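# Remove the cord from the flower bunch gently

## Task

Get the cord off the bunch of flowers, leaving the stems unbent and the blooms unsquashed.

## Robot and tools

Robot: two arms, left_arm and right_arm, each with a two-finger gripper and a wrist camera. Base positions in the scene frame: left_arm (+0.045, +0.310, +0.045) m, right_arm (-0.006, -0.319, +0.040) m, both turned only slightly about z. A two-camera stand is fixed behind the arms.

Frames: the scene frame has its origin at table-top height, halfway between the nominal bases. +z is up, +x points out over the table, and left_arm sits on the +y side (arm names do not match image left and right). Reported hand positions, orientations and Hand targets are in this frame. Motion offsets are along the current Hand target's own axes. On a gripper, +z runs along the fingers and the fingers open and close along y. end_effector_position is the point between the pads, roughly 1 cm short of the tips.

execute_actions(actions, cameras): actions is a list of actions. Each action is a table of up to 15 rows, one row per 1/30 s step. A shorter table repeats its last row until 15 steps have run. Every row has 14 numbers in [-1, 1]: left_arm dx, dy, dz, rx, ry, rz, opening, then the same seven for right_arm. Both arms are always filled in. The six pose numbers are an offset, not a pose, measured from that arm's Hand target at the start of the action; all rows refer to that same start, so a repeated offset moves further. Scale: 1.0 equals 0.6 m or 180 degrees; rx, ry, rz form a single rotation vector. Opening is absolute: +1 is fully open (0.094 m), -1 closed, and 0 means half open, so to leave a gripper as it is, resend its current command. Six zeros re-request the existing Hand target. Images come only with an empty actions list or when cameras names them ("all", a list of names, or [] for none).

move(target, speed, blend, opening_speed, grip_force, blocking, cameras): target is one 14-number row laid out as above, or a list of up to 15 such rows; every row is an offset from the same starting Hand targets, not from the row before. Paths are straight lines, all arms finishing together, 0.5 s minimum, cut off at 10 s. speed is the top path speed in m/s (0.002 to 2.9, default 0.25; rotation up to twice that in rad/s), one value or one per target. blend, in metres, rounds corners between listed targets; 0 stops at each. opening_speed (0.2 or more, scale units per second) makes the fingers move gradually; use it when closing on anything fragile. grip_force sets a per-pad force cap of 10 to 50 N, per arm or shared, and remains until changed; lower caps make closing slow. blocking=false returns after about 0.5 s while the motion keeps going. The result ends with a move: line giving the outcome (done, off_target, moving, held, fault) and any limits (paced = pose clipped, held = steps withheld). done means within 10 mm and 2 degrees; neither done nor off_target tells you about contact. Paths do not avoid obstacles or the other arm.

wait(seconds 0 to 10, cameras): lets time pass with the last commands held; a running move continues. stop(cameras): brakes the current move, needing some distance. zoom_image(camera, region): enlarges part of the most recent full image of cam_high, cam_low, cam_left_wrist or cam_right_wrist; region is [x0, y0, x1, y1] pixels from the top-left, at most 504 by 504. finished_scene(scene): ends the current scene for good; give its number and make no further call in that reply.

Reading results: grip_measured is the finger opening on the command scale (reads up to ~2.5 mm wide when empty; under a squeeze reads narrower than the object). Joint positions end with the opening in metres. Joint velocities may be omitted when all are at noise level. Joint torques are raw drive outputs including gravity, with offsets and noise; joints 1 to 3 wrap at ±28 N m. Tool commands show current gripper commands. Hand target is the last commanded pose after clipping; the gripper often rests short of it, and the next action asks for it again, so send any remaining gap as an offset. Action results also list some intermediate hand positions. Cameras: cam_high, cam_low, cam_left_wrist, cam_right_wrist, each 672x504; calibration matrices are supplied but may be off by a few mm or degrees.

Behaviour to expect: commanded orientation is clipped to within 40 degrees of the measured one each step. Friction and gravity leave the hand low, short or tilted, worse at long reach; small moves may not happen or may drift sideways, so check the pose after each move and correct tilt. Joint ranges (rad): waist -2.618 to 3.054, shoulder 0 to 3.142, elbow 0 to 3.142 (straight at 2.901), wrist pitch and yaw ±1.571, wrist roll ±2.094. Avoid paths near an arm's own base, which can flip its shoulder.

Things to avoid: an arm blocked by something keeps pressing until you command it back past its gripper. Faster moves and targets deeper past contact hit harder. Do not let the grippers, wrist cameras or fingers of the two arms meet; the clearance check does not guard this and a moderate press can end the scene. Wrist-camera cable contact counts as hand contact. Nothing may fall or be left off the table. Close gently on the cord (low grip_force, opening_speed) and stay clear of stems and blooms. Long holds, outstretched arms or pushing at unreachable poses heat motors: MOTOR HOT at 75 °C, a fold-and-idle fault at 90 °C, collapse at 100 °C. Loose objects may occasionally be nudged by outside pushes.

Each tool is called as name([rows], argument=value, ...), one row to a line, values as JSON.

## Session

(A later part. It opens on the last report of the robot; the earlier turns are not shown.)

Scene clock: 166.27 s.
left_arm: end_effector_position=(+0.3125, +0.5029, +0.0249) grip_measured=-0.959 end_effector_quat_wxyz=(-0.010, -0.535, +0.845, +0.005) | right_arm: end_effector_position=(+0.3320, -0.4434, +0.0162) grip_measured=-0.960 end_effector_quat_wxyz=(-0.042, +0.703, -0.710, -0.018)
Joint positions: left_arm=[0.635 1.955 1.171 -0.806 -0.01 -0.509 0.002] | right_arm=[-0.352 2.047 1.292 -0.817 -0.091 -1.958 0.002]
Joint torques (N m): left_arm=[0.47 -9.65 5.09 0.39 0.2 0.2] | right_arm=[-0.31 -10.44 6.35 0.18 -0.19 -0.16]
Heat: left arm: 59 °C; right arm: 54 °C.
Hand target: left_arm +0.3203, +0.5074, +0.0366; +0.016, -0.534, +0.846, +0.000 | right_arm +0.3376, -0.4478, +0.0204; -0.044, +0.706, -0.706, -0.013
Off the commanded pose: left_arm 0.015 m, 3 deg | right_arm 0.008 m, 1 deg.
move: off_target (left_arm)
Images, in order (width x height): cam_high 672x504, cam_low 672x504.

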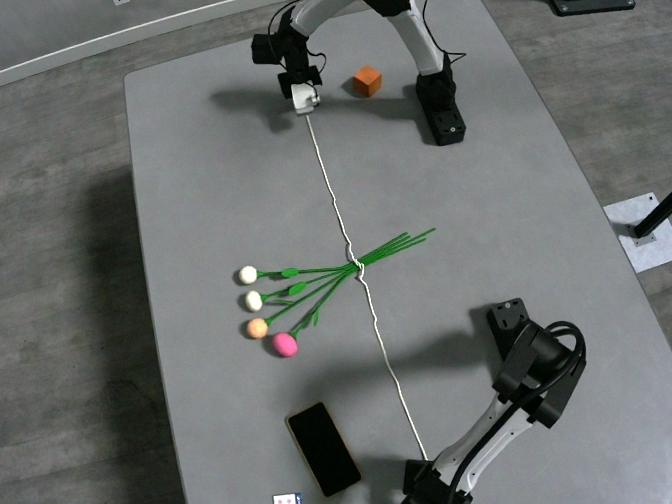

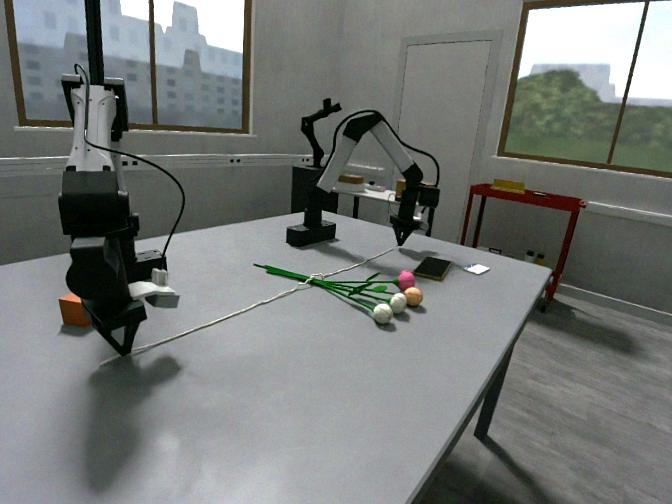

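move([
  [0,0,0,0,0,0,-0.5,0,0,0,0,0,0,-0.5],
  [0,0,-0.1,0,0,0,-0.5,0,0,-0.1,0,0,0,-0.5],
  [0.512,-0.2525,-0.11,0,0,-0.14,-0.3,0,0,-0.1,0,0,0,-0.5],
], cameras=["all"])

zoom_image(camera="cam_low", region=[250, 240, 370, 320])

Scene clock: 188.83 s.
left_arm: end_effector_position=(+0.3161, +0.1649, +0.0927) grip_measured=-0.302 end_effector_quat_wxyz=(-0.006, +0.702, -0.712, +0.001) | right_arm: end_effector_position=(+0.3296, -0.4474, +0.0658) grip_measured=-0.502 end_effector_quat_wxyz=(-0.037, +0.703, -0.709, -0.030)
Joint positions: left_arm=[-0.481 1.745 1.191 -1.01 -0.01 -2.053 0.033] | right_arm=[-0.365 1.991 1.424 -1.032 -0.091 -1.974 0.023]
Joint torques (N m): left_arm=[-0.08 -5.09 7.9 0.14 -0.1 -0.01] | right_arm=[-0.46 -13.46 6.3 0.11 -0.2 -0.16]
Heat: left arm: 58 °C; right arm: 53 °C.
Hand target: left_arm +0.3232, +0.1638, +0.0971; -0.015, +0.705, -0.709, +0.004 | right_arm +0.3350, -0.4526, +0.0801; -0.044, +0.706, -0.706, -0.013
Off the commanded pose: left_arm 0.008 m, 1 deg | right_arm 0.016 m, 2 deg.
move: off_target (right_arm)
camera_calibration:
cam_left_wrist: T_world_to_cam=[[0.999729, 0.00672218, 0.0223007, -0.322294], [-0.00318157, -0.909061, 0.41665, 0.14829], [0.0230735, -0.416608, -0.908793, 0.22774], [0, 0, 0, 1]] pos_world=[0.317424, 0.23185, 0.15237]
cam_right_wrist: T_world_to_cam=[[0.999615, -0.00182345, 0.0276846, -0.33622], [-0.0107235, -0.945684, 0.32491, -0.401316], [0.0255884, -0.325082, -0.94534, -0.000166744], [0, 0, 0, 1]] pos_world=[0.331791, -0.380185, 0.139542]

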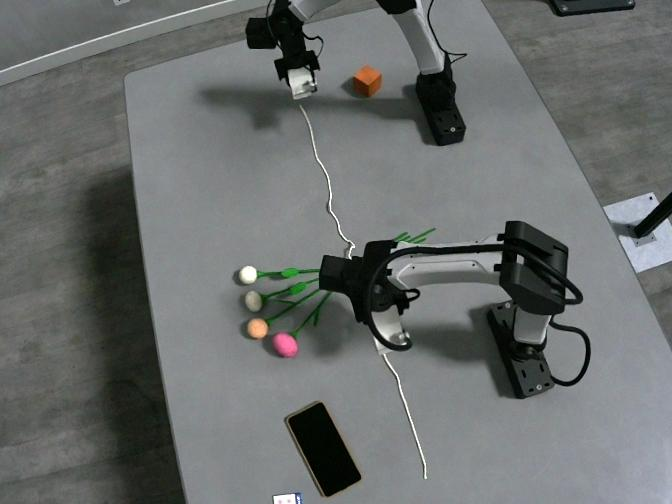

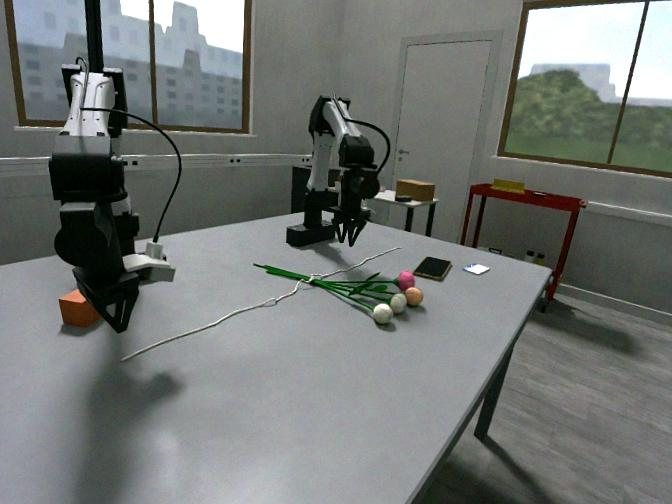

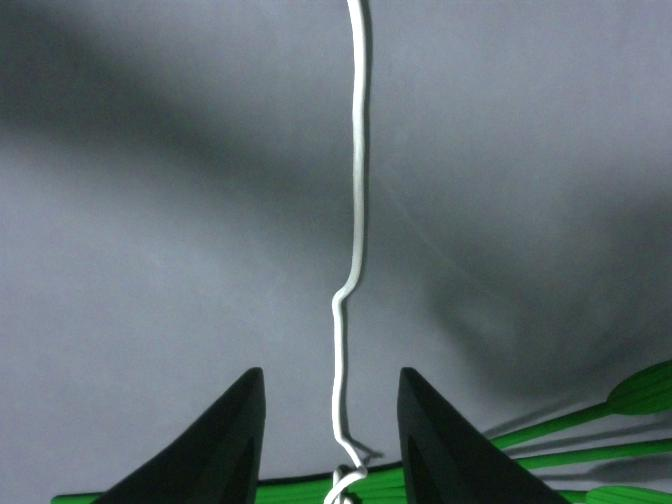

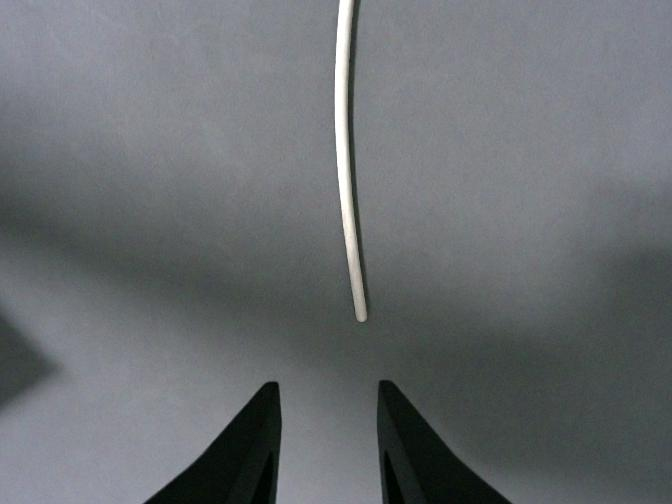

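Scaled by 4.200 from the camera's 672x504 image, which has a finer 960x720 frame.

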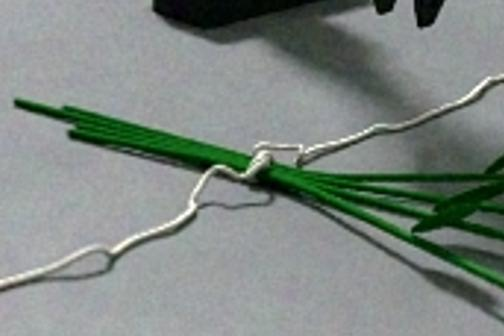

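move([
  [0,-0.022,0.08,0,0,0,-0.3,0,0,0,0,0,0,-0.5],
  [0,-0.022,0.143,0,0,0,-0.3,0,0,0,0,0,0,-0.5],
  [0,-0.022,0.143,0,0,0,-1,0,0,0,0,0,0,-0.5],
], speed=0.15, cameras=["cam_left_wrist"])

Scene clock: 198.33 s.
left_arm: end_effector_position=(+0.3372, +0.1599, +0.0168) grip_measured=-0.959 end_effector_quat_wxyz=(-0.009, +0.704, -0.710, +0.009) | right_arm: end_effector_position=(+0.3296, -0.4474, +0.0658) grip_measured=-0.502 end_effector_quat_wxyz=(-0.037, +0.703, -0.709, -0.030)
Joint positions: left_arm=[-0.465 1.932 1.099 -0.715 -0.012 -2.042 0.002] | right_arm=[-0.365 1.991 1.424 -1.032 -0.091 -1.974 0.023]
Joint torques (N m): left_arm=[0.94 -5.7 4.25 0.37 -0.08 0.15] | right_arm=[-0.46 -13.48 6.32 0.12 -0.19 -0.16]
Heat: left arm: 57 °C; right arm: 54 °C.
Hand target: left_arm +0.3387, +0.1652, +0.0117; -0.015, +0.705, -0.709, +0.004 | right_arm +0.3350, -0.4526, +0.0801; -0.044, +0.706, -0.706, -0.013
Off the commanded pose: left_arm 0.008 m, 1 deg | right_arm 0.016 m, 2 deg.
move: off_target (right_arm)
camera_calibration:
cam_left_wrist: T_world_to_cam=[[0.999195, 0.0114244, 0.03846, -0.342567], [-0.00587408, -0.906616, 0.421916, 0.175878], [0.0396886, -0.421803, -0.905819, 0.151397], [0, 0, 0, 1]] pos_world=[0.337316, 0.227227, 0.0761073]
Images, in order (width x height): cam_left_wrist 672x504.

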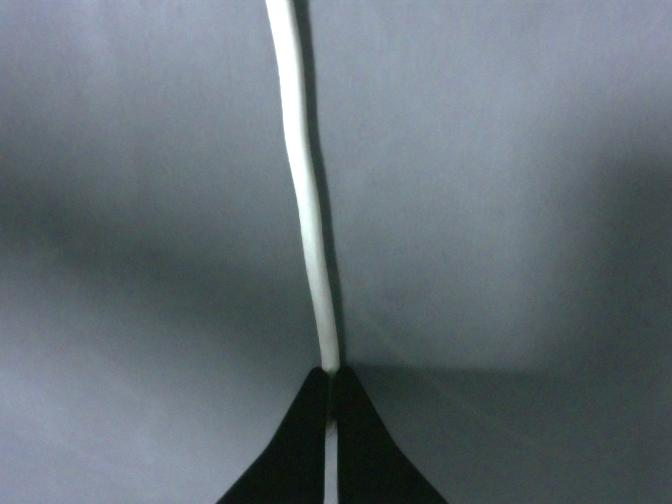

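Gripped. Pull to +y.

move(target=[-0.3,0,-0.01,0,0,0,-1,0,0,0,0,0,0,-0.5], speed=0.05, cameras=["cam_high","cam_low"])

zoom_image(camera="cam_low", region=[250, 240, 370, 320])

Scene clock: 206.37 s.
left_arm: end_effector_position=(+0.3400, +0.3398, +0.0156) grip_measured=-0.959 end_effector_quat_wxyz=(-0.007, +0.704, -0.710, +0.006) | right_arm: end_effector_position=(+0.3296, -0.4474, +0.0658) grip_measured=-0.502 end_effector_quat_wxyz=(-0.037, +0.703, -0.709, -0.030)
Joint positions: left_arm=[0.117 1.836 0.959 -0.677 0.001 -1.46 0.002] | right_arm=[-0.365 1.991 1.424 -1.032 -0.091 -1.974 0.023]
Joint torques (N m): left_arm=[0.99 -7.43 4.31 0.23 -0.07 0.15] | right_arm=[-0.47 -13.44 6.32 0.13 -0.21 -0.15]
Heat: left arm: 56 °C; right arm: 54 °C.
Hand target: left_arm +0.3394, +0.3450, +0.0208; -0.015, +0.705, -0.709, +0.004 | right_arm +0.3350, -0.4526, +0.0801; -0.044, +0.706, -0.706, -0.013
Off the commanded pose: left_arm 0.007 m, 1 deg | right_arm 0.016 m, 2 deg.
move: off_target (right_arm)
Images, in order (width x height): cam_high 672x504, cam_low 672x504.

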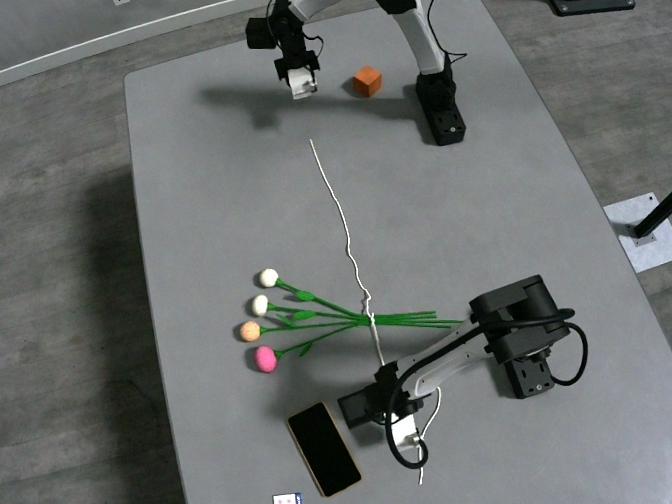

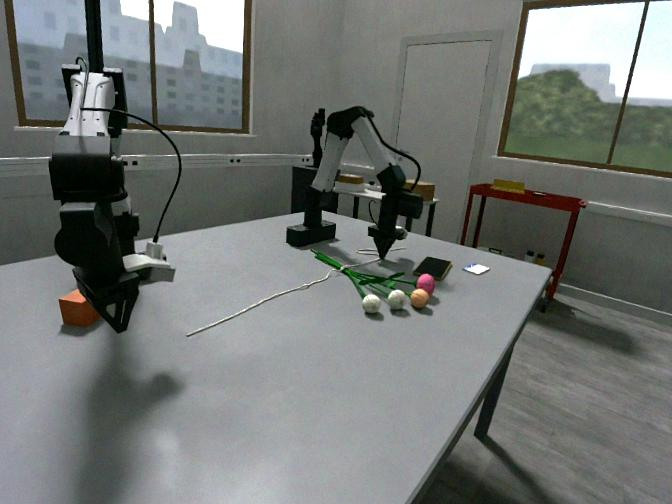

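Scaled by 4.200 from the camera's 672x504 image, which has a finer 960x720 frame.

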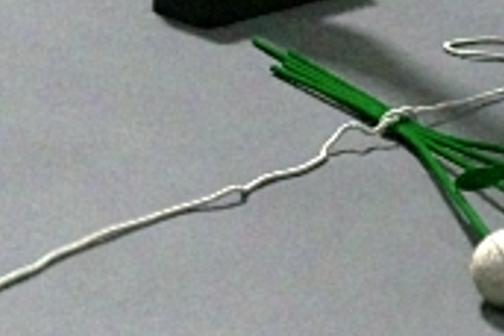

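move(target=[0.06,0,0,0,0,0,-1,-0.983,0.075,-0.005,0,0,0.5,0], cameras=["all"])

Scene clock: 227.53 s.
left_arm: end_effector_position=(+0.3415, +0.3120, +0.0156) grip_measured=-0.959 end_effector_quat_wxyz=(-0.012, +0.705, -0.709, +0.000) | right_arm: end_effector_position=(+0.2842, +0.1349, +0.1223) grip_measured=-0.002 end_effector_quat_wxyz=(+0.048, -0.009, +0.995, +0.086)
Joint positions: left_arm=[0.013 1.836 0.959 -0.677 -0.017 -1.568 0.002] | right_arm=[1.041 2.686 2.837 -1.525 -0.015 0.98 0.047]
Joint torques (N m): left_arm=[-0.8 -7.75 3.56 0.26 0.07 0.02] | right_arm=[-0.21 -15.57 6.98 0.71 0.05 0.12]
Heat: left arm: 55 °C; right arm: 55 °C.
Hand target: left_arm +0.3393, +0.3091, +0.0202; -0.015, +0.705, -0.709, +0.004 | right_arm +0.2890, +0.1350, +0.1281; +0.022, +0.000, +0.999, +0.040
Off the commanded pose: left_arm 0.006 m, 1 deg | right_arm 0.008 m, 6 deg.
elbow stopped short (right arm): the move would have taken joint 3 (elbow) straighter than the controller allows.
move: off_target (right_arm)
camera_calibration:
cam_left_wrist: T_world_to_cam=[[0.999432, 0.0153173, 0.0300023, -0.349667], [0.00178535, -0.913475, 0.406891, 0.314066], [0.0336389, -0.406607, -0.912984, 0.211665], [0, 0, 0, 1]] pos_world=[0.341787, 0.378312, 0.0759468]
cam_right_wrist: T_world_to_cam=[[0.0326137, -0.987853, -0.151928, 0.13851], [-0.945078, -0.0799424, 0.316919, 0.280244], [-0.325215, 0.133248, -0.936205, 0.280489], [0, 0, 0, 1]] pos_world=[0.351554, 0.121856, 0.194824]

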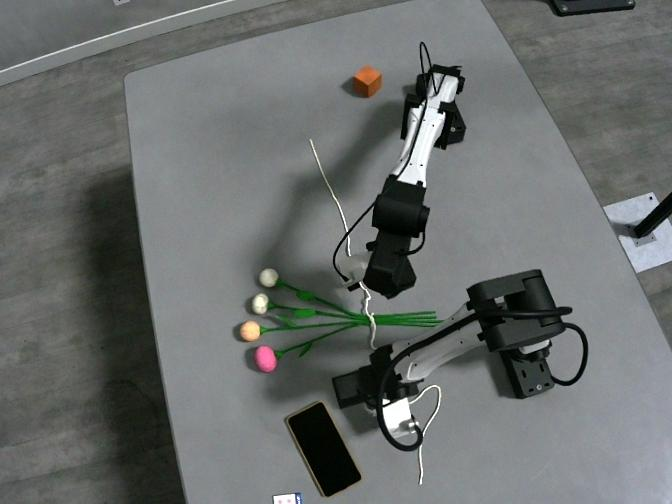

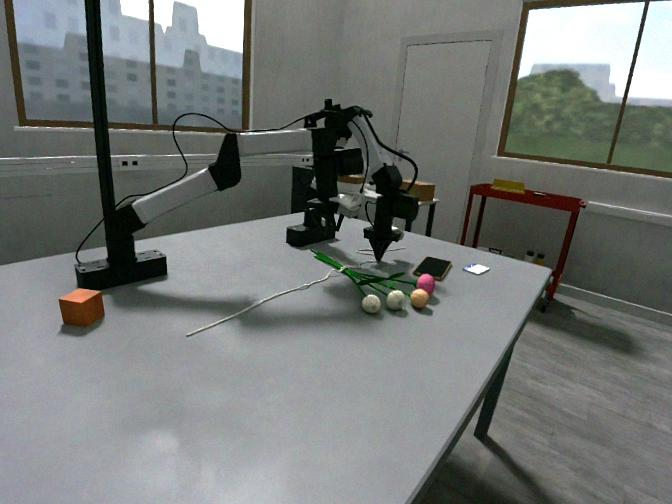

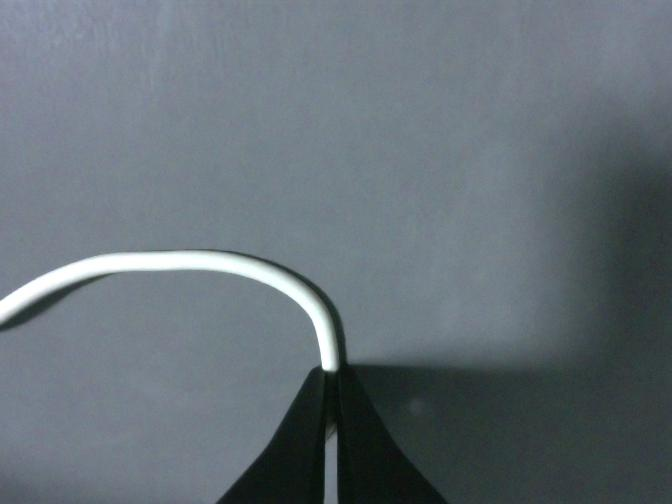

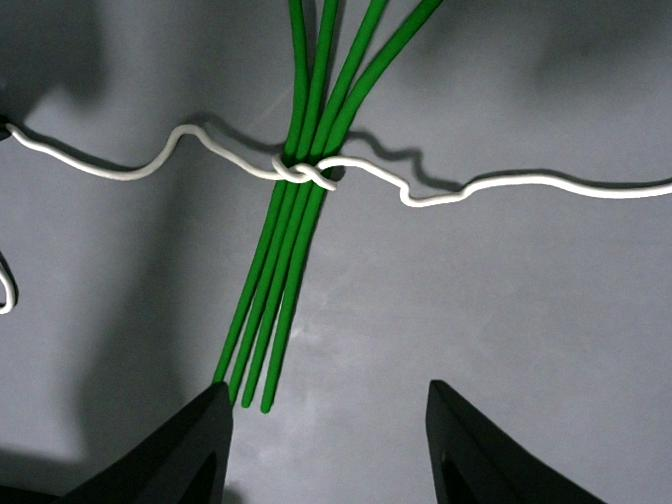

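move([
  [0,0,0,0,0,0,-1,0,0.064,0.03,0,0,0.1,0],
  [0,0,0,0,0,0,-1,0.008,0.05,0.175,0,0,0.1,0],
], speed=0.12, cameras=["cam_right_wrist"])

Scene clock: 246.93 s.
left_arm: end_effector_position=(+0.3415, +0.3120, +0.0156) grip_measured=-0.959 end_effector_quat_wxyz=(-0.012, +0.705, -0.709, +0.000) | right_arm: end_effector_position=(+0.2862, +0.1633, +0.0172) grip_measured=-0.002 end_effector_quat_wxyz=(+0.027, +0.153, +0.985, +0.075)
Joint positions: left_arm=[0.013 1.836 0.959 -0.677 -0.017 -1.568 0.002] | right_arm=[1.067 2.899 2.841 -1.353 -0.008 1.331 0.047]
Joint torques (N m): left_arm=[-0.8 -7.76 3.52 0.26 0.06 0.01] | right_arm=[0.64 -17.24 6.9 0.89 0.01 0.14]
Heat: left arm: 55 °C; right arm: 60 °C.
Hand target: left_arm +0.3393, +0.3091, +0.0202; -0.015, +0.705, -0.709, +0.004 | right_arm +0.2888, +0.1734, +0.0258; +0.016, +0.156, +0.987, +0.043
Off the commanded pose: left_arm 0.006 m, 1 deg | right_arm 0.013 m, 4 deg.
elbow stopped short (right arm): the move would have taken joint 3 (elbow) straighter than the controller allows.
move: off_target (right_arm)
camera_calibration:
cam_right_wrist: T_world_to_cam=[[-0.290104, -0.946916, -0.138526, 0.236025], [-0.898536, 0.219697, 0.379955, 0.254372], [-0.329352, 0.234697, -0.914574, 0.16315], [0, 0, 0, 1]] pos_world=[0.350768, 0.12932, 0.0852583]
Images, in order (width x height): cam_right_wrist 672x504.

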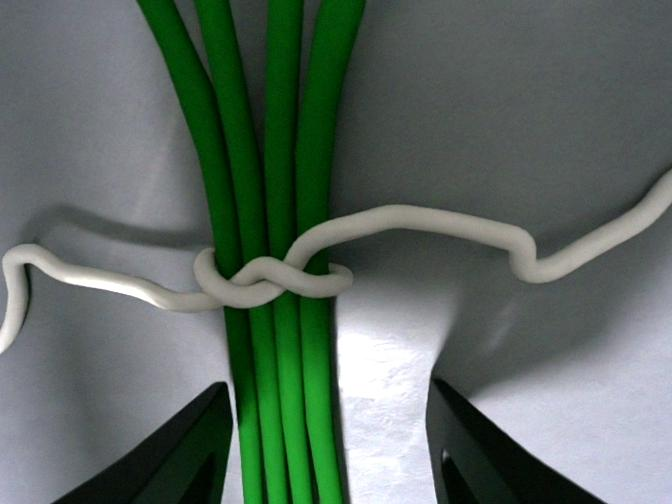

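move([
  [0,0,0,0,0,0,-1,0,0,0,0,0,0,-0.65],
  [-0.3,0,-0.01,0,0,0,-1,0,0,0,0,0,0,-0.65],
], speed=0.05, grip_force=[50,15], cameras=["cam_right_wrist","cam_high"])

Scene clock: 260.37 s.
left_arm: end_effector_position=(+0.3327, +0.4776, +0.0253) grip_measured=-0.959 end_effector_quat_wxyz=(+0.000, +0.705, -0.709, +0.009) | right_arm: end_effector_position=(+0.2898, +0.1738, +0.0205) grip_measured=-0.647 end_effector_quat_wxyz=(+0.035, +0.150, +0.983, +0.097)
Joint positions: left_arm=[0.553 1.945 1.157 -0.779 0.018 -1.027 0.002] | right_arm=[1.071 2.899 2.847 -1.313 -0.009 1.331 0.017]
Joint torques (N m): left_arm=[0.94 -6.22 7.57 0.34 -0.08 0.16] | right_arm=[0.36 -17.2 6.6 0.54 0.03 0.14]
Heat: left arm: 54 °C; right arm: 63 °C.
Hand target: left_arm +0.3400, +0.4890, +0.0291; -0.015, +0.705, -0.709, +0.004 | right_arm +0.2889, +0.1734, +0.0258; +0.016, +0.156, +0.987, +0.043
Off the commanded pose: left_arm 0.014 m, 2 deg | right_arm 0.005 m, 7 deg.
elbow stopped short (right arm): the move would have taken joint 3 (elbow) straighter than the controller allows.
grip_force (N): 50, 15
move: off_target (left_arm, right_arm)
camera_calibration:
cam_right_wrist: T_world_to_cam=[[-0.282603, -0.941754, -0.182304, 0.245281], [-0.907754, 0.201135, 0.36814, 0.260098], [-0.31003, 0.269524, -0.911723, 0.153278], [0, 0, 0, 1]] pos_world=[0.352943, 0.137367, 0.0887098]
Images, in order (width x height): cam_high 672x504, cam_right_wrist 672x504.

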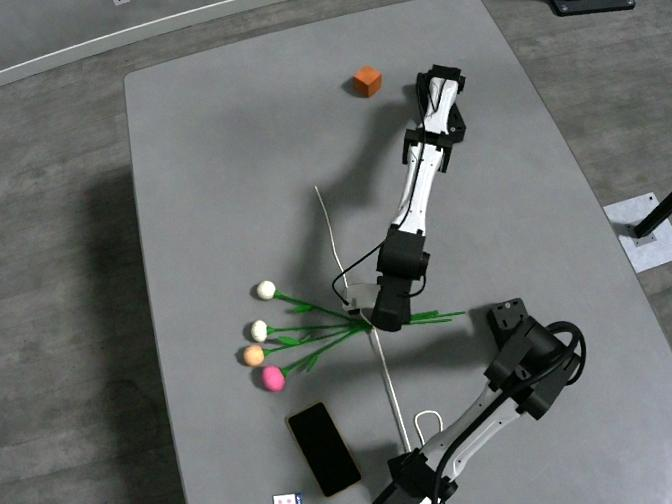

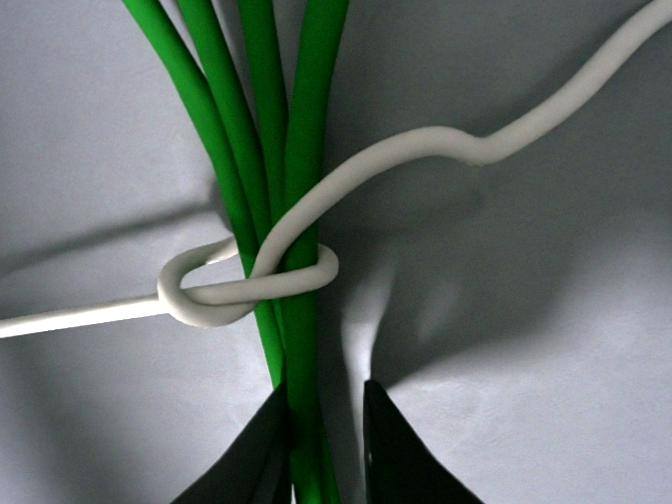

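move([
  [-0.22,0,0,0,0,0,-1,0,0,0,0,0,0,-0.65],
  [-0.22,0,0,0,0,0,-0.5,0,0,0,0,0,0,-0.65],
  [-0.22,0,-0.1,0,0,0,-0.5,0,0,0,0,0,0,-0.65],
  [0.3,-0.025,-0.1,0,0,0,-0.3,0,0,0,0,0,0,-0.65],
], speed=[0.06,0.1,0.15,0.25], cameras=["all"])

Scene clock: 276.07 s.
left_arm: end_effector_position=(+0.3477, +0.3052, +0.0765) grip_measured=-0.302 end_effector_quat_wxyz=(+0.007, +0.702, -0.712, -0.006) | right_arm: end_effector_position=(+0.2891, +0.1727, +0.0203) grip_measured=-0.648 end_effector_quat_wxyz=(+0.034, +0.150, +0.984, +0.094)
Joint positions: left_arm=[0.001 1.772 1.154 -0.972 0.001 -1.571 0.033] | right_arm=[1.071 2.899 2.847 -1.318 -0.009 1.331 0.017]
Joint torques (N m): left_arm=[0.08 -8.72 5.05 0.32 -0.11 0] | right_arm=[0.4 -17.24 6.61 0.59 0.02 0.13]
Heat: left arm: 55 °C; right arm: 65 °C.
Hand target: left_arm +0.3525, +0.3079, +0.0865; -0.015, +0.705, -0.709, +0.004 | right_arm +0.2889, +0.1733, +0.0258; +0.016, +0.156, +0.987, +0.043
Off the commanded pose: left_arm 0.011 m, 3 deg | right_arm 0.006 m, 6 deg.
elbow stopped short (right arm): the move would have taken joint 3 (elbow) straighter than the controller allows.
grip_force (N): 50, 15
move: off_target (left_arm, right_arm); target 2's new opening was sent with left_arm's hand 0.014 m and 2 deg from that target; target 4's new opening was sent with left_arm's hand 0.011 m and 3 deg from that target
camera_calibration:
cam_left_wrist: T_world_to_cam=[[0.999958, 0.00678596, -0.00614629, -0.352365], [0.00874708, -0.906376, 0.42238, 0.277184], [-0.00270459, -0.422416, -0.906398, 0.281226], [0, 0, 0, 1]] pos_world=[0.350687, 0.372419, 0.13566]
cam_right_wrist: T_world_to_cam=[[-0.283067, -0.942591, -0.17719, 0.244165], [-0.906744, 0.202803, 0.369711, 0.259193], [-0.312551, 0.265319, -0.912095, 0.154565], [0, 0, 0, 1]] pos_world=[0.352447, 0.136573, 0.0884154]

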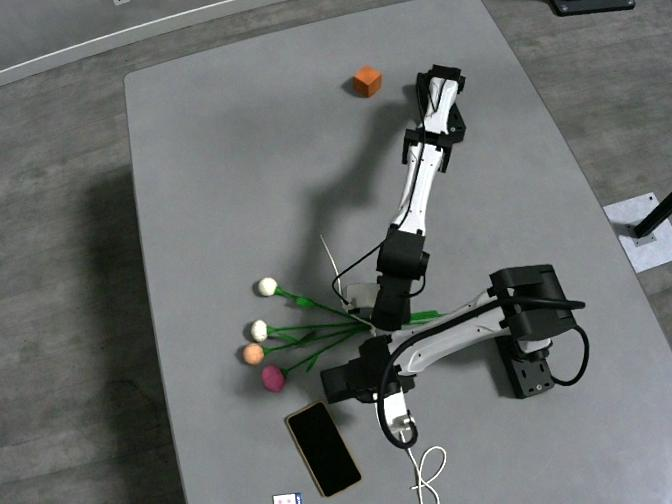

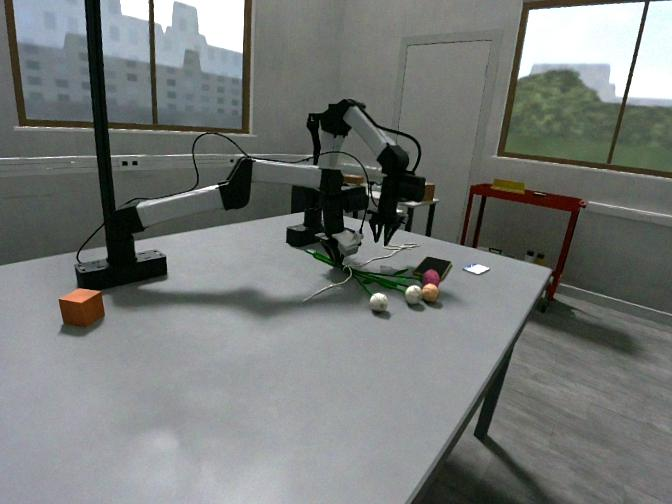

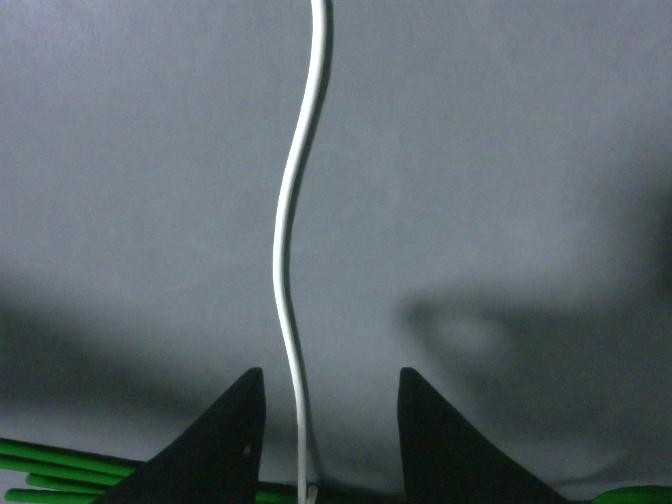

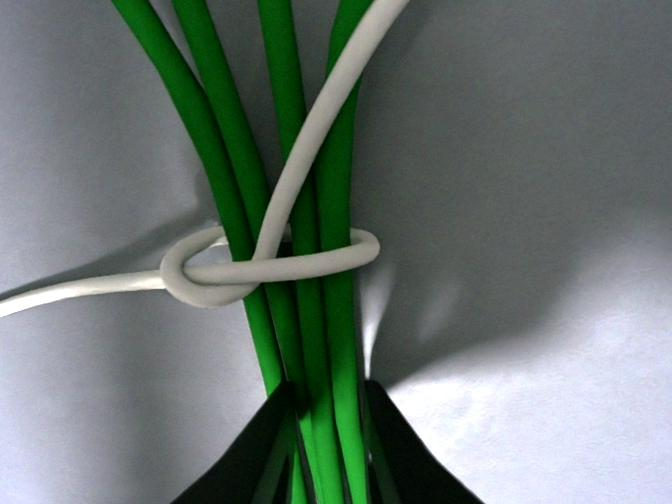

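move([
  [0,0.036,0.06,0,0,0,-0.2,0,0,0,0,0,0,-0.65],
  [0,0.036,0.124,0,0,0,-0.2,0,0,0,0,0,0,-0.65],
  [0,0.036,0.124,0,0,0,-1,0,0,0,0,0,0,-0.65],
  [-0.42,0.036,0.1,0,0,0,-1,0,0,0,0,0,0,-0.65],
], speed=[0.15,0.15,0.1,0.08], cameras=["all"])

Scene clock: 290.07 s.
left_arm: end_effector_position=(+0.3305, +0.5530, +0.0272) grip_measured=-0.959 end_effector_quat_wxyz=(-0.009, +0.707, -0.707, +0.011) | right_arm: end_effector_position=(+0.2825, +0.1743, +0.0202) grip_measured=-0.648 end_effector_quat_wxyz=(+0.030, +0.146, +0.985, +0.091)
Joint positions: left_arm=[0.731 2.068 1.352 -0.835 0.021 -0.854 0.002] | right_arm=[1.081 2.899 2.848 -1.327 -0.014 1.332 0.017]
Joint torques (N m): left_arm=[0.18 -7.19 7.62 0.29 -0.05 0.15] | right_arm=[-0.44 -17.24 6.52 0.65 0.07 0.13]
Heat: left arm: 55 °C; right arm: 67 °C.
Hand target: left_arm +0.3337, +0.5610, +0.0302; -0.016, +0.705, -0.709, +0.004 | right_arm +0.2888, +0.1734, +0.0258; +0.016, +0.156, +0.987, +0.043
Off the commanded pose: left_arm 0.009 m, 1 deg | right_arm 0.009 m, 6 deg.
elbow stopped short (right arm): the move would have taken joint 3 (elbow) straighter than the controller allows.
grip_force (N): 50, 15
move: off_target (right_arm)
camera_calibration:
cam_left_wrist: T_world_to_cam=[[0.998971, 0.0195875, 0.0408969, -0.345194], [0.000361448, -0.905304, 0.424765, 0.525018], [0.0453442, -0.424313, -0.904379, 0.326314], [0, 0, 0, 1]] pos_world=[0.329852, 0.620522, 0.0862201]
cam_right_wrist: T_world_to_cam=[[-0.274593, -0.946317, -0.170535, 0.241882], [-0.905927, 0.195154, 0.375782, 0.254025], [-0.322328, 0.257679, -0.910882, 0.156141], [0, 0, 0, 1]] pos_world=[0.346876, 0.139089, 0.0880169]

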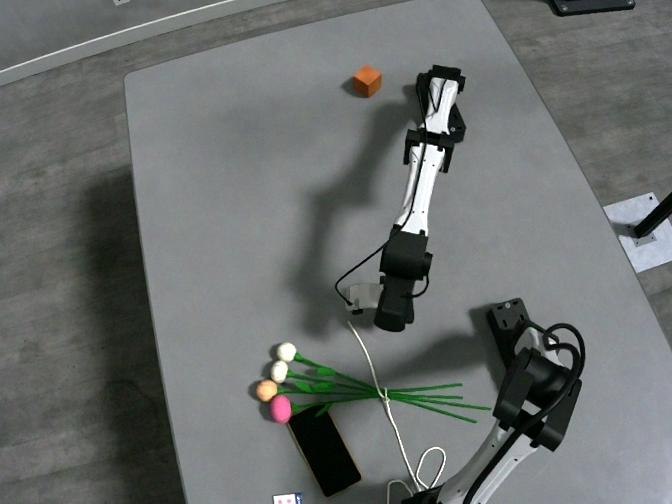

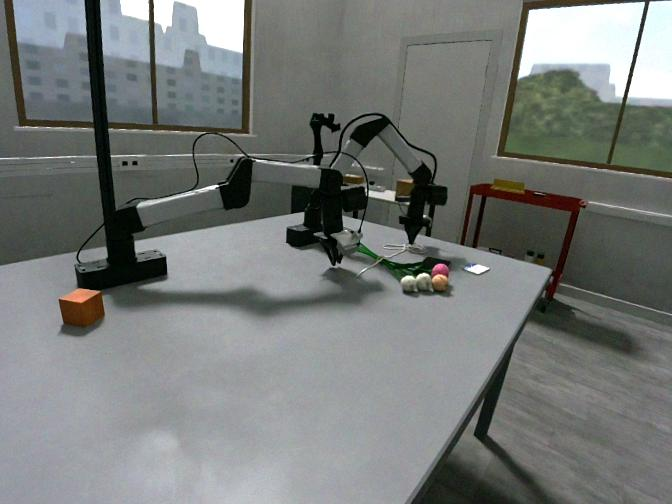

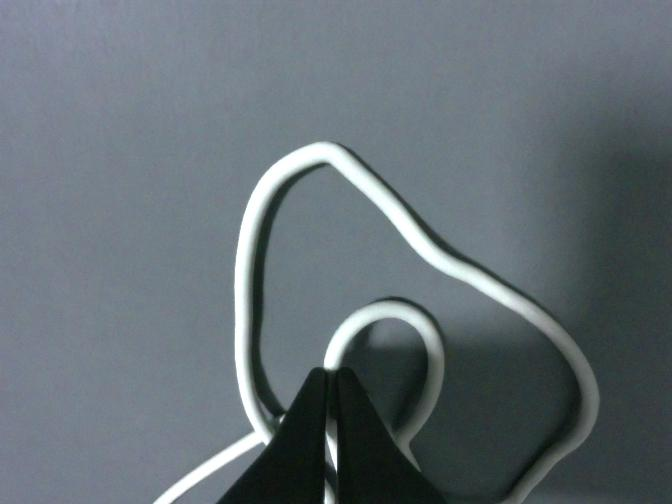

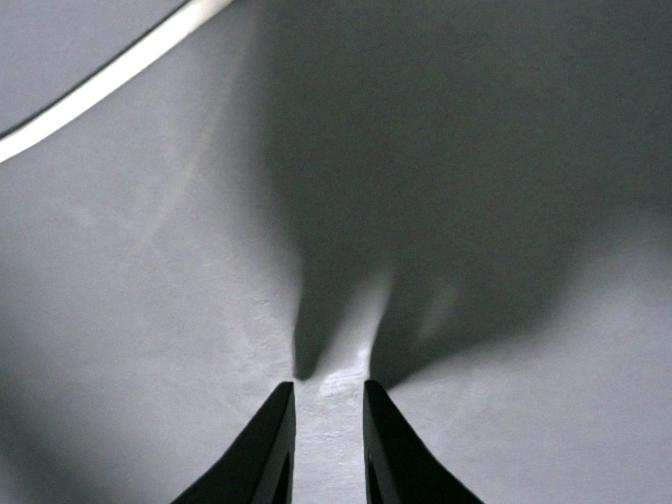

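move([
  [0,0,0,0,0,0,-0.4,0,0,-0.07,0,0,0,-0.3],
  [0,0,-0.12,0,0,0,-0.4,-0.13,0.067,-0.06,0,0,-0.683,-0.3],
], grip_force=50, cameras=["all"])

Scene clock: 314.53 s.
left_arm: end_effector_position=(+0.3261, +0.5492, +0.0770) grip_measured=-0.402 end_effector_quat_wxyz=(+0.020, +0.706, -0.708, +0.009) | right_arm: end_effector_position=(+0.3645, +0.1796, +0.0517) grip_measured=-0.303 end_effector_quat_wxyz=(-0.207, +0.771, -0.601, -0.016)
Joint positions: left_arm=[0.731 2.029 1.505 -1.086 0.021 -0.853 0.028] | right_arm=[0.968 2.87 2.848 -1.131 -0.026 -0.888 0.033]
Joint torques (N m): left_arm=[0.53 -11.63 7.92 0.13 -0.06 0.16] | right_arm=[-0.29 -18.65 6.78 1.45 -0.05 -0.14]
Heat: left arm: 56 °C; right arm: 72 °C.
Hand target: left_arm +0.3317, +0.5597, +0.1021; -0.015, +0.705, -0.709, +0.004 | right_arm +0.3737, +0.1844, +0.0666; -0.045, +0.792, -0.609, -0.007
Off the commanded pose: left_arm 0.028 m, 4 deg | right_arm 0.018 m, 19 deg.
elbow stopped short (right arm): the move would have taken joint 3 (elbow) straighter than the controller allows.
move: off_target (left_arm, right_arm)
camera_calibration:
cam_left_wrist: T_world_to_cam=[[0.999815, 0.0187855, -0.00415751, -0.339147], [0.0185981, -0.888271, 0.458943, 0.482373], [0.00492848, -0.458936, -0.888456, 0.400902], [0, 0, 0, 1]] pos_world=[0.328137, 0.618837, 0.133392]
cam_right_wrist: T_world_to_cam=[[0.928093, 0.192772, 0.318563, -0.393487], [0.159427, -0.978891, 0.127886, 0.150648], [0.336491, -0.0679022, -0.939235, 0.0296973], [0, 0, 0, 1]] pos_world=[0.331183, 0.225338, 0.133977]

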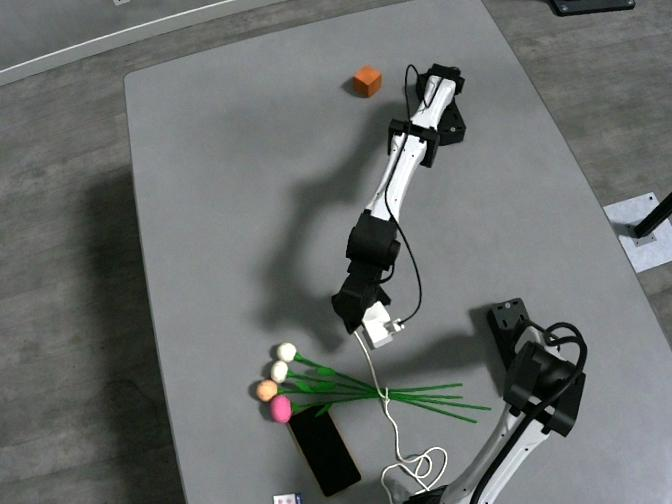

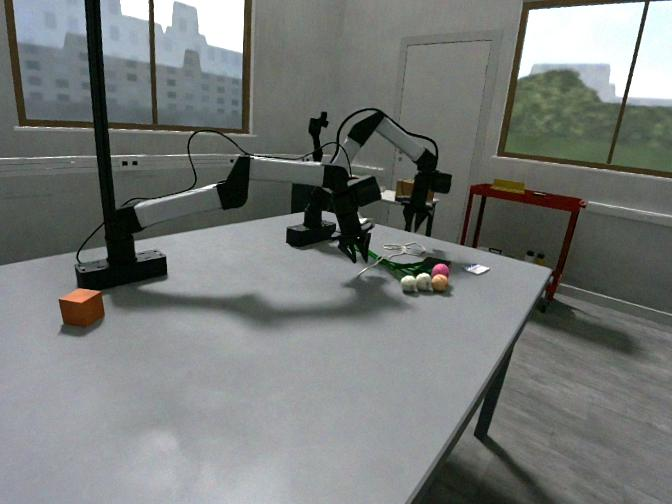

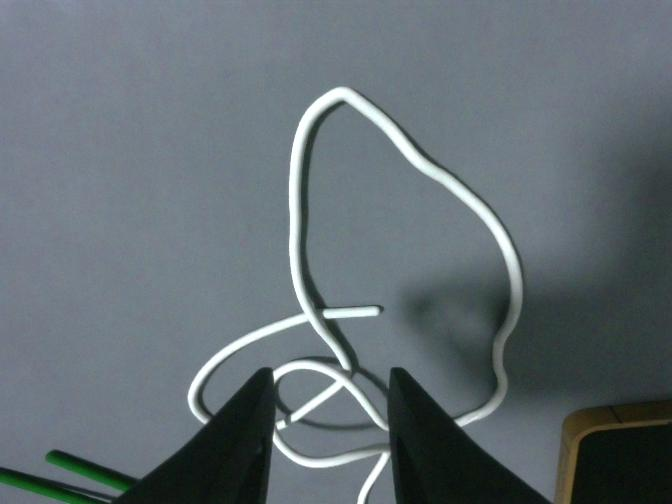

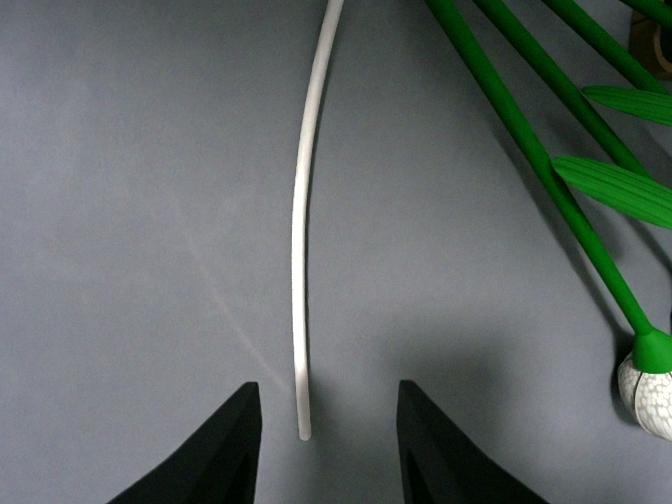

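move([
  [0,0,0,0,0,0,-0.4,0,-0.008,0.068,0,0,0,-0.3],
  [0,0,0,0,0,0,-0.4,0,-0.008,0.068,0,0,0,-1],
  [0,0,0,0,0,0,-0.4,0.25,0.05,0.068,0,0,0,-1],
], speed=0.1, cameras=["cam_high","cam_right_wrist"])

Scene clock: 334.97 s.
left_arm: end_effector_position=(+0.3261, +0.5492, +0.0770) grip_measured=-0.402 end_effector_quat_wxyz=(+0.020, +0.706, -0.708, +0.009) | right_arm: end_effector_position=(+0.3916, +0.0497, +0.0124) grip_measured=-0.994 end_effector_quat_wxyz=(-0.069, +0.790, -0.609, -0.009)
Joint positions: left_arm=[0.731 2.029 1.505 -1.086 0.021 -0.853 0.028] | right_arm=[0.778 2.689 2.408 -1.157 -0.043 -1.092 0]
Joint torques (N m): left_arm=[0.49 -11.63 7.99 0.13 -0.05 0.16] | right_arm=[-0.51 -18.28 3.38 0.19 -0.03 -0.17]
Heat: left arm: 59 °C; right arm: 77 °C. Fold the right arm in close to its base, or ease its load, before you think long.
Hand target: left_arm +0.3317, +0.5598, +0.1021; -0.015, +0.705, -0.709, +0.004 | right_arm +0.3853, +0.0354, +0.0140; -0.045, +0.792, -0.609, -0.007
Off the commanded pose: left_arm 0.028 m, 4 deg | right_arm 0.016 m, 3 deg.
MOTOR HOT: joint 2 (shoulder) of the right arm reports 77 °C; the controller's stop level is 90 °C. To cool a motor, set the load down, stop pushing, or move to a pose that needs little force.
elbow stopped short (right arm): the move would have taken joint 3 (elbow) straighter than the controller allows.
move: off_target (left_arm, right_arm); target 2's new opening was sent with right_arm's hand 0.011 m and 19 deg from that target
camera_calibration:
cam_right_wrist: T_world_to_cam=[[0.960139, 0.254219, 0.116212, -0.39415], [0.206361, -0.9251, 0.318756, 0.000835692], [0.188542, -0.282068, -0.940686, 0.0433707], [0, 0, 0, 1]] pos_world=[0.370089, 0.113207, 0.0863369]
Images, in order (width x height): cam_high 672x504, cam_right_wrist 672x504.

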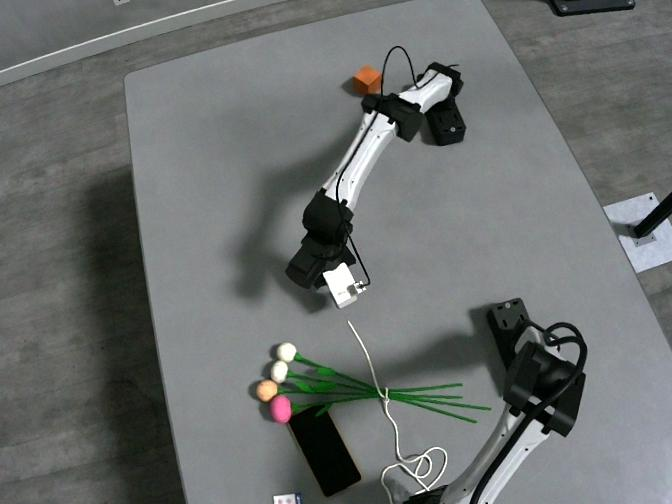

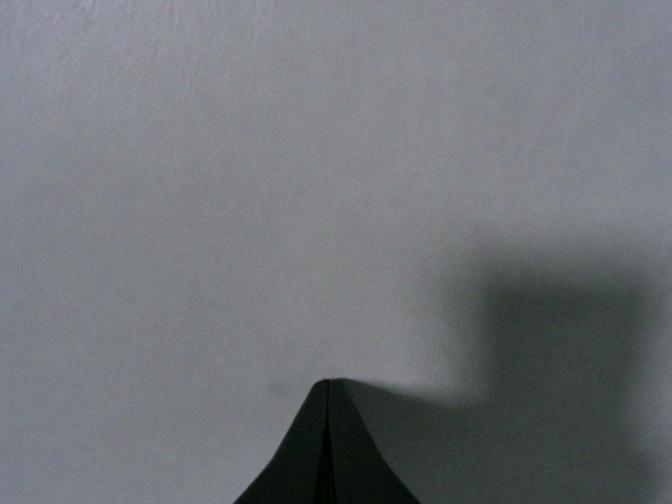

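move(target=[0.6,-0.055,0.01,0,0,0,-0.3,0.406,0.244,-0.27,0,0,0,0], cameras=["cam_left_wrist","cam_high"])

Scene clock: 345.53 s.
left_arm: end_effector_position=(+0.3557, +0.1989, +0.0867) grip_measured=-0.302 end_effector_quat_wxyz=(-0.005, +0.701, -0.713, +0.003) | right_arm: end_effector_position=(+0.3037, -0.2505, +0.1450) grip_measured=-0.002 end_effector_quat_wxyz=(-0.039, +0.788, -0.614, -0.005)
Joint positions: left_arm=[-0.331 1.831 1.271 -1.001 -0.007 -1.9 0.033] | right_arm=[0.229 1.698 1.368 -1.19 -0.059 -1.632 0.047]
Joint torques (N m): left_arm=[0.2 -5.78 7.97 0.17 -0.12 -0.07] | right_arm=[-0.01 -10.55 4.7 0.33 -0.32 -0.16]
Heat: left arm: 60 °C; right arm: 76 °C. Fold the right arm in close to its base, or ease its load, before you think long.
Hand target: left_arm +0.3633, +0.1997, +0.0910; -0.015, +0.705, -0.709, +0.004 | right_arm +0.3000, -0.2495, +0.1502; -0.045, +0.792, -0.609, -0.007
Off the commanded pose: left_arm 0.009 m, 1 deg | right_arm 0.006 m, 1 deg.
MOTOR HOT: still on. Joint 2 (shoulder) of the right arm reports 76 °C.
move: done
camera_calibration:
cam_left_wrist: T_world_to_cam=[[0.999709, 0.00365812, 0.0238612, -0.361576], [-0.00668142, -0.907906, 0.41912, 0.182604], [0.0231969, -0.419158, -0.907617, 0.235767], [0, 0, 0, 1]] pos_world=[0.357222, 0.265933, 0.14608]
Images, in order (width x height): cam_high 672x504, cam_left_wrist 672x504.

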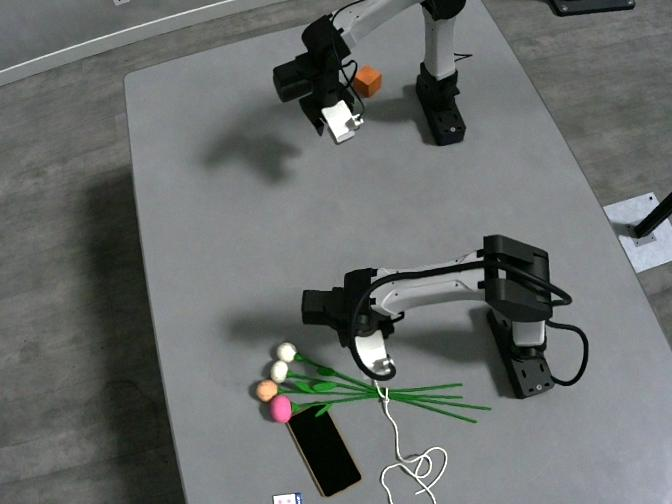

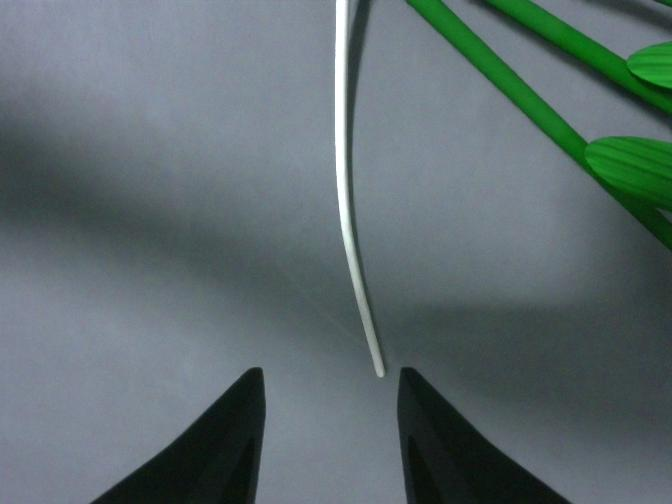

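move([
  [0,-0.024,0.06,0,0,0,-0.2,0,0,0,0,0,0,0],
  [0,-0.024,0.131,0,0,0,-0.2,0,0,0,0,0,0,0],
  [0,-0.024,0.131,0,0,0,-1,0,0,0,0,0,0,0],
  [0.34,0.03,0.12,0,0,0.2,-1,0,0,0,0,0,0,0],
], speed=[0.15,0.15,0.1,0.06], cameras=["cam_left_wrist","cam_high"])

Scene clock: 365.67 s.
left_arm: end_effector_position=(+0.3465, +0.0025, +0.0201) grip_measured=-0.959 end_effector_quat_wxyz=(+0.017, -0.458, +0.889, +0.000) | right_arm: end_effector_position=(+0.3037, -0.2505, +0.1450) grip_measured=-0.002 end_effector_quat_wxyz=(-0.039, +0.788, -0.614, -0.005)
Joint positions: left_arm=[-0.793 2.282 1.674 -0.953 -0.032 -1.76 0.002] | right_arm=[0.229 1.698 1.368 -1.19 -0.059 -1.633 0.047]
Joint torques (N m): left_arm=[-0.69 -7.68 7.13 0.29 0.05 0.12] | right_arm=[-0.01 -10.61 4.74 0.34 -0.31 -0.14]
Heat: left arm: 57 °C; right arm: 70 °C.
Hand target: left_arm +0.3463, -0.0029, +0.0152; +0.016, -0.452, +0.892, +0.001 | right_arm +0.3000, -0.2495, +0.1502; -0.045, +0.792, -0.609, -0.007
Off the commanded pose: left_arm 0.007 m, 1 deg | right_arm 0.006 m, 1 deg.
MOTOR HOT: cleared for the motors of the right arm.
move: done
camera_calibration:
cam_left_wrist: T_world_to_cam=[[0.825727, -0.563331, 0.0288429, -0.288372], [-0.527, -0.752223, 0.395513, 0.212456], [-0.201108, -0.341786, -0.918007, 0.171045], [0, 0, 0, 1]] pos_world=[0.38448, 0.0558265, 0.0813085]
Images, in order (width x height): cam_high 672x504, cam_left_wrist 672x504.

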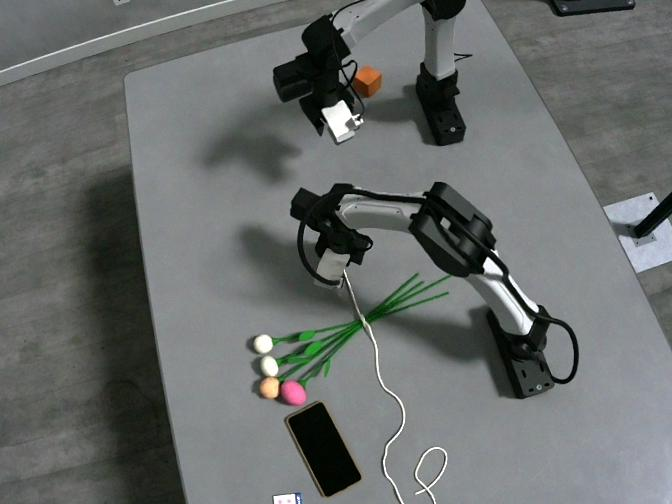

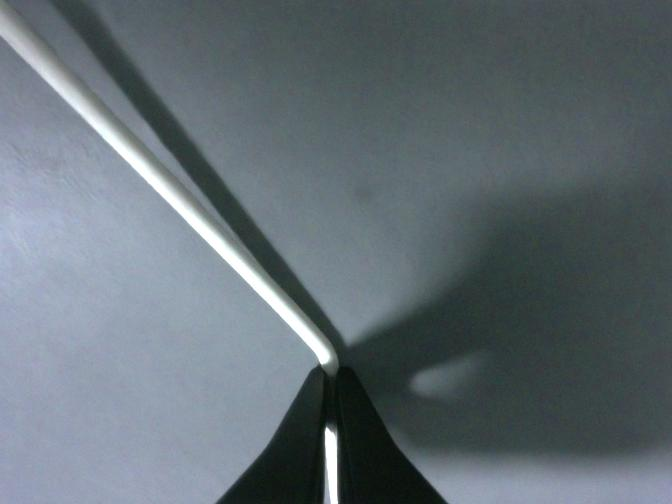

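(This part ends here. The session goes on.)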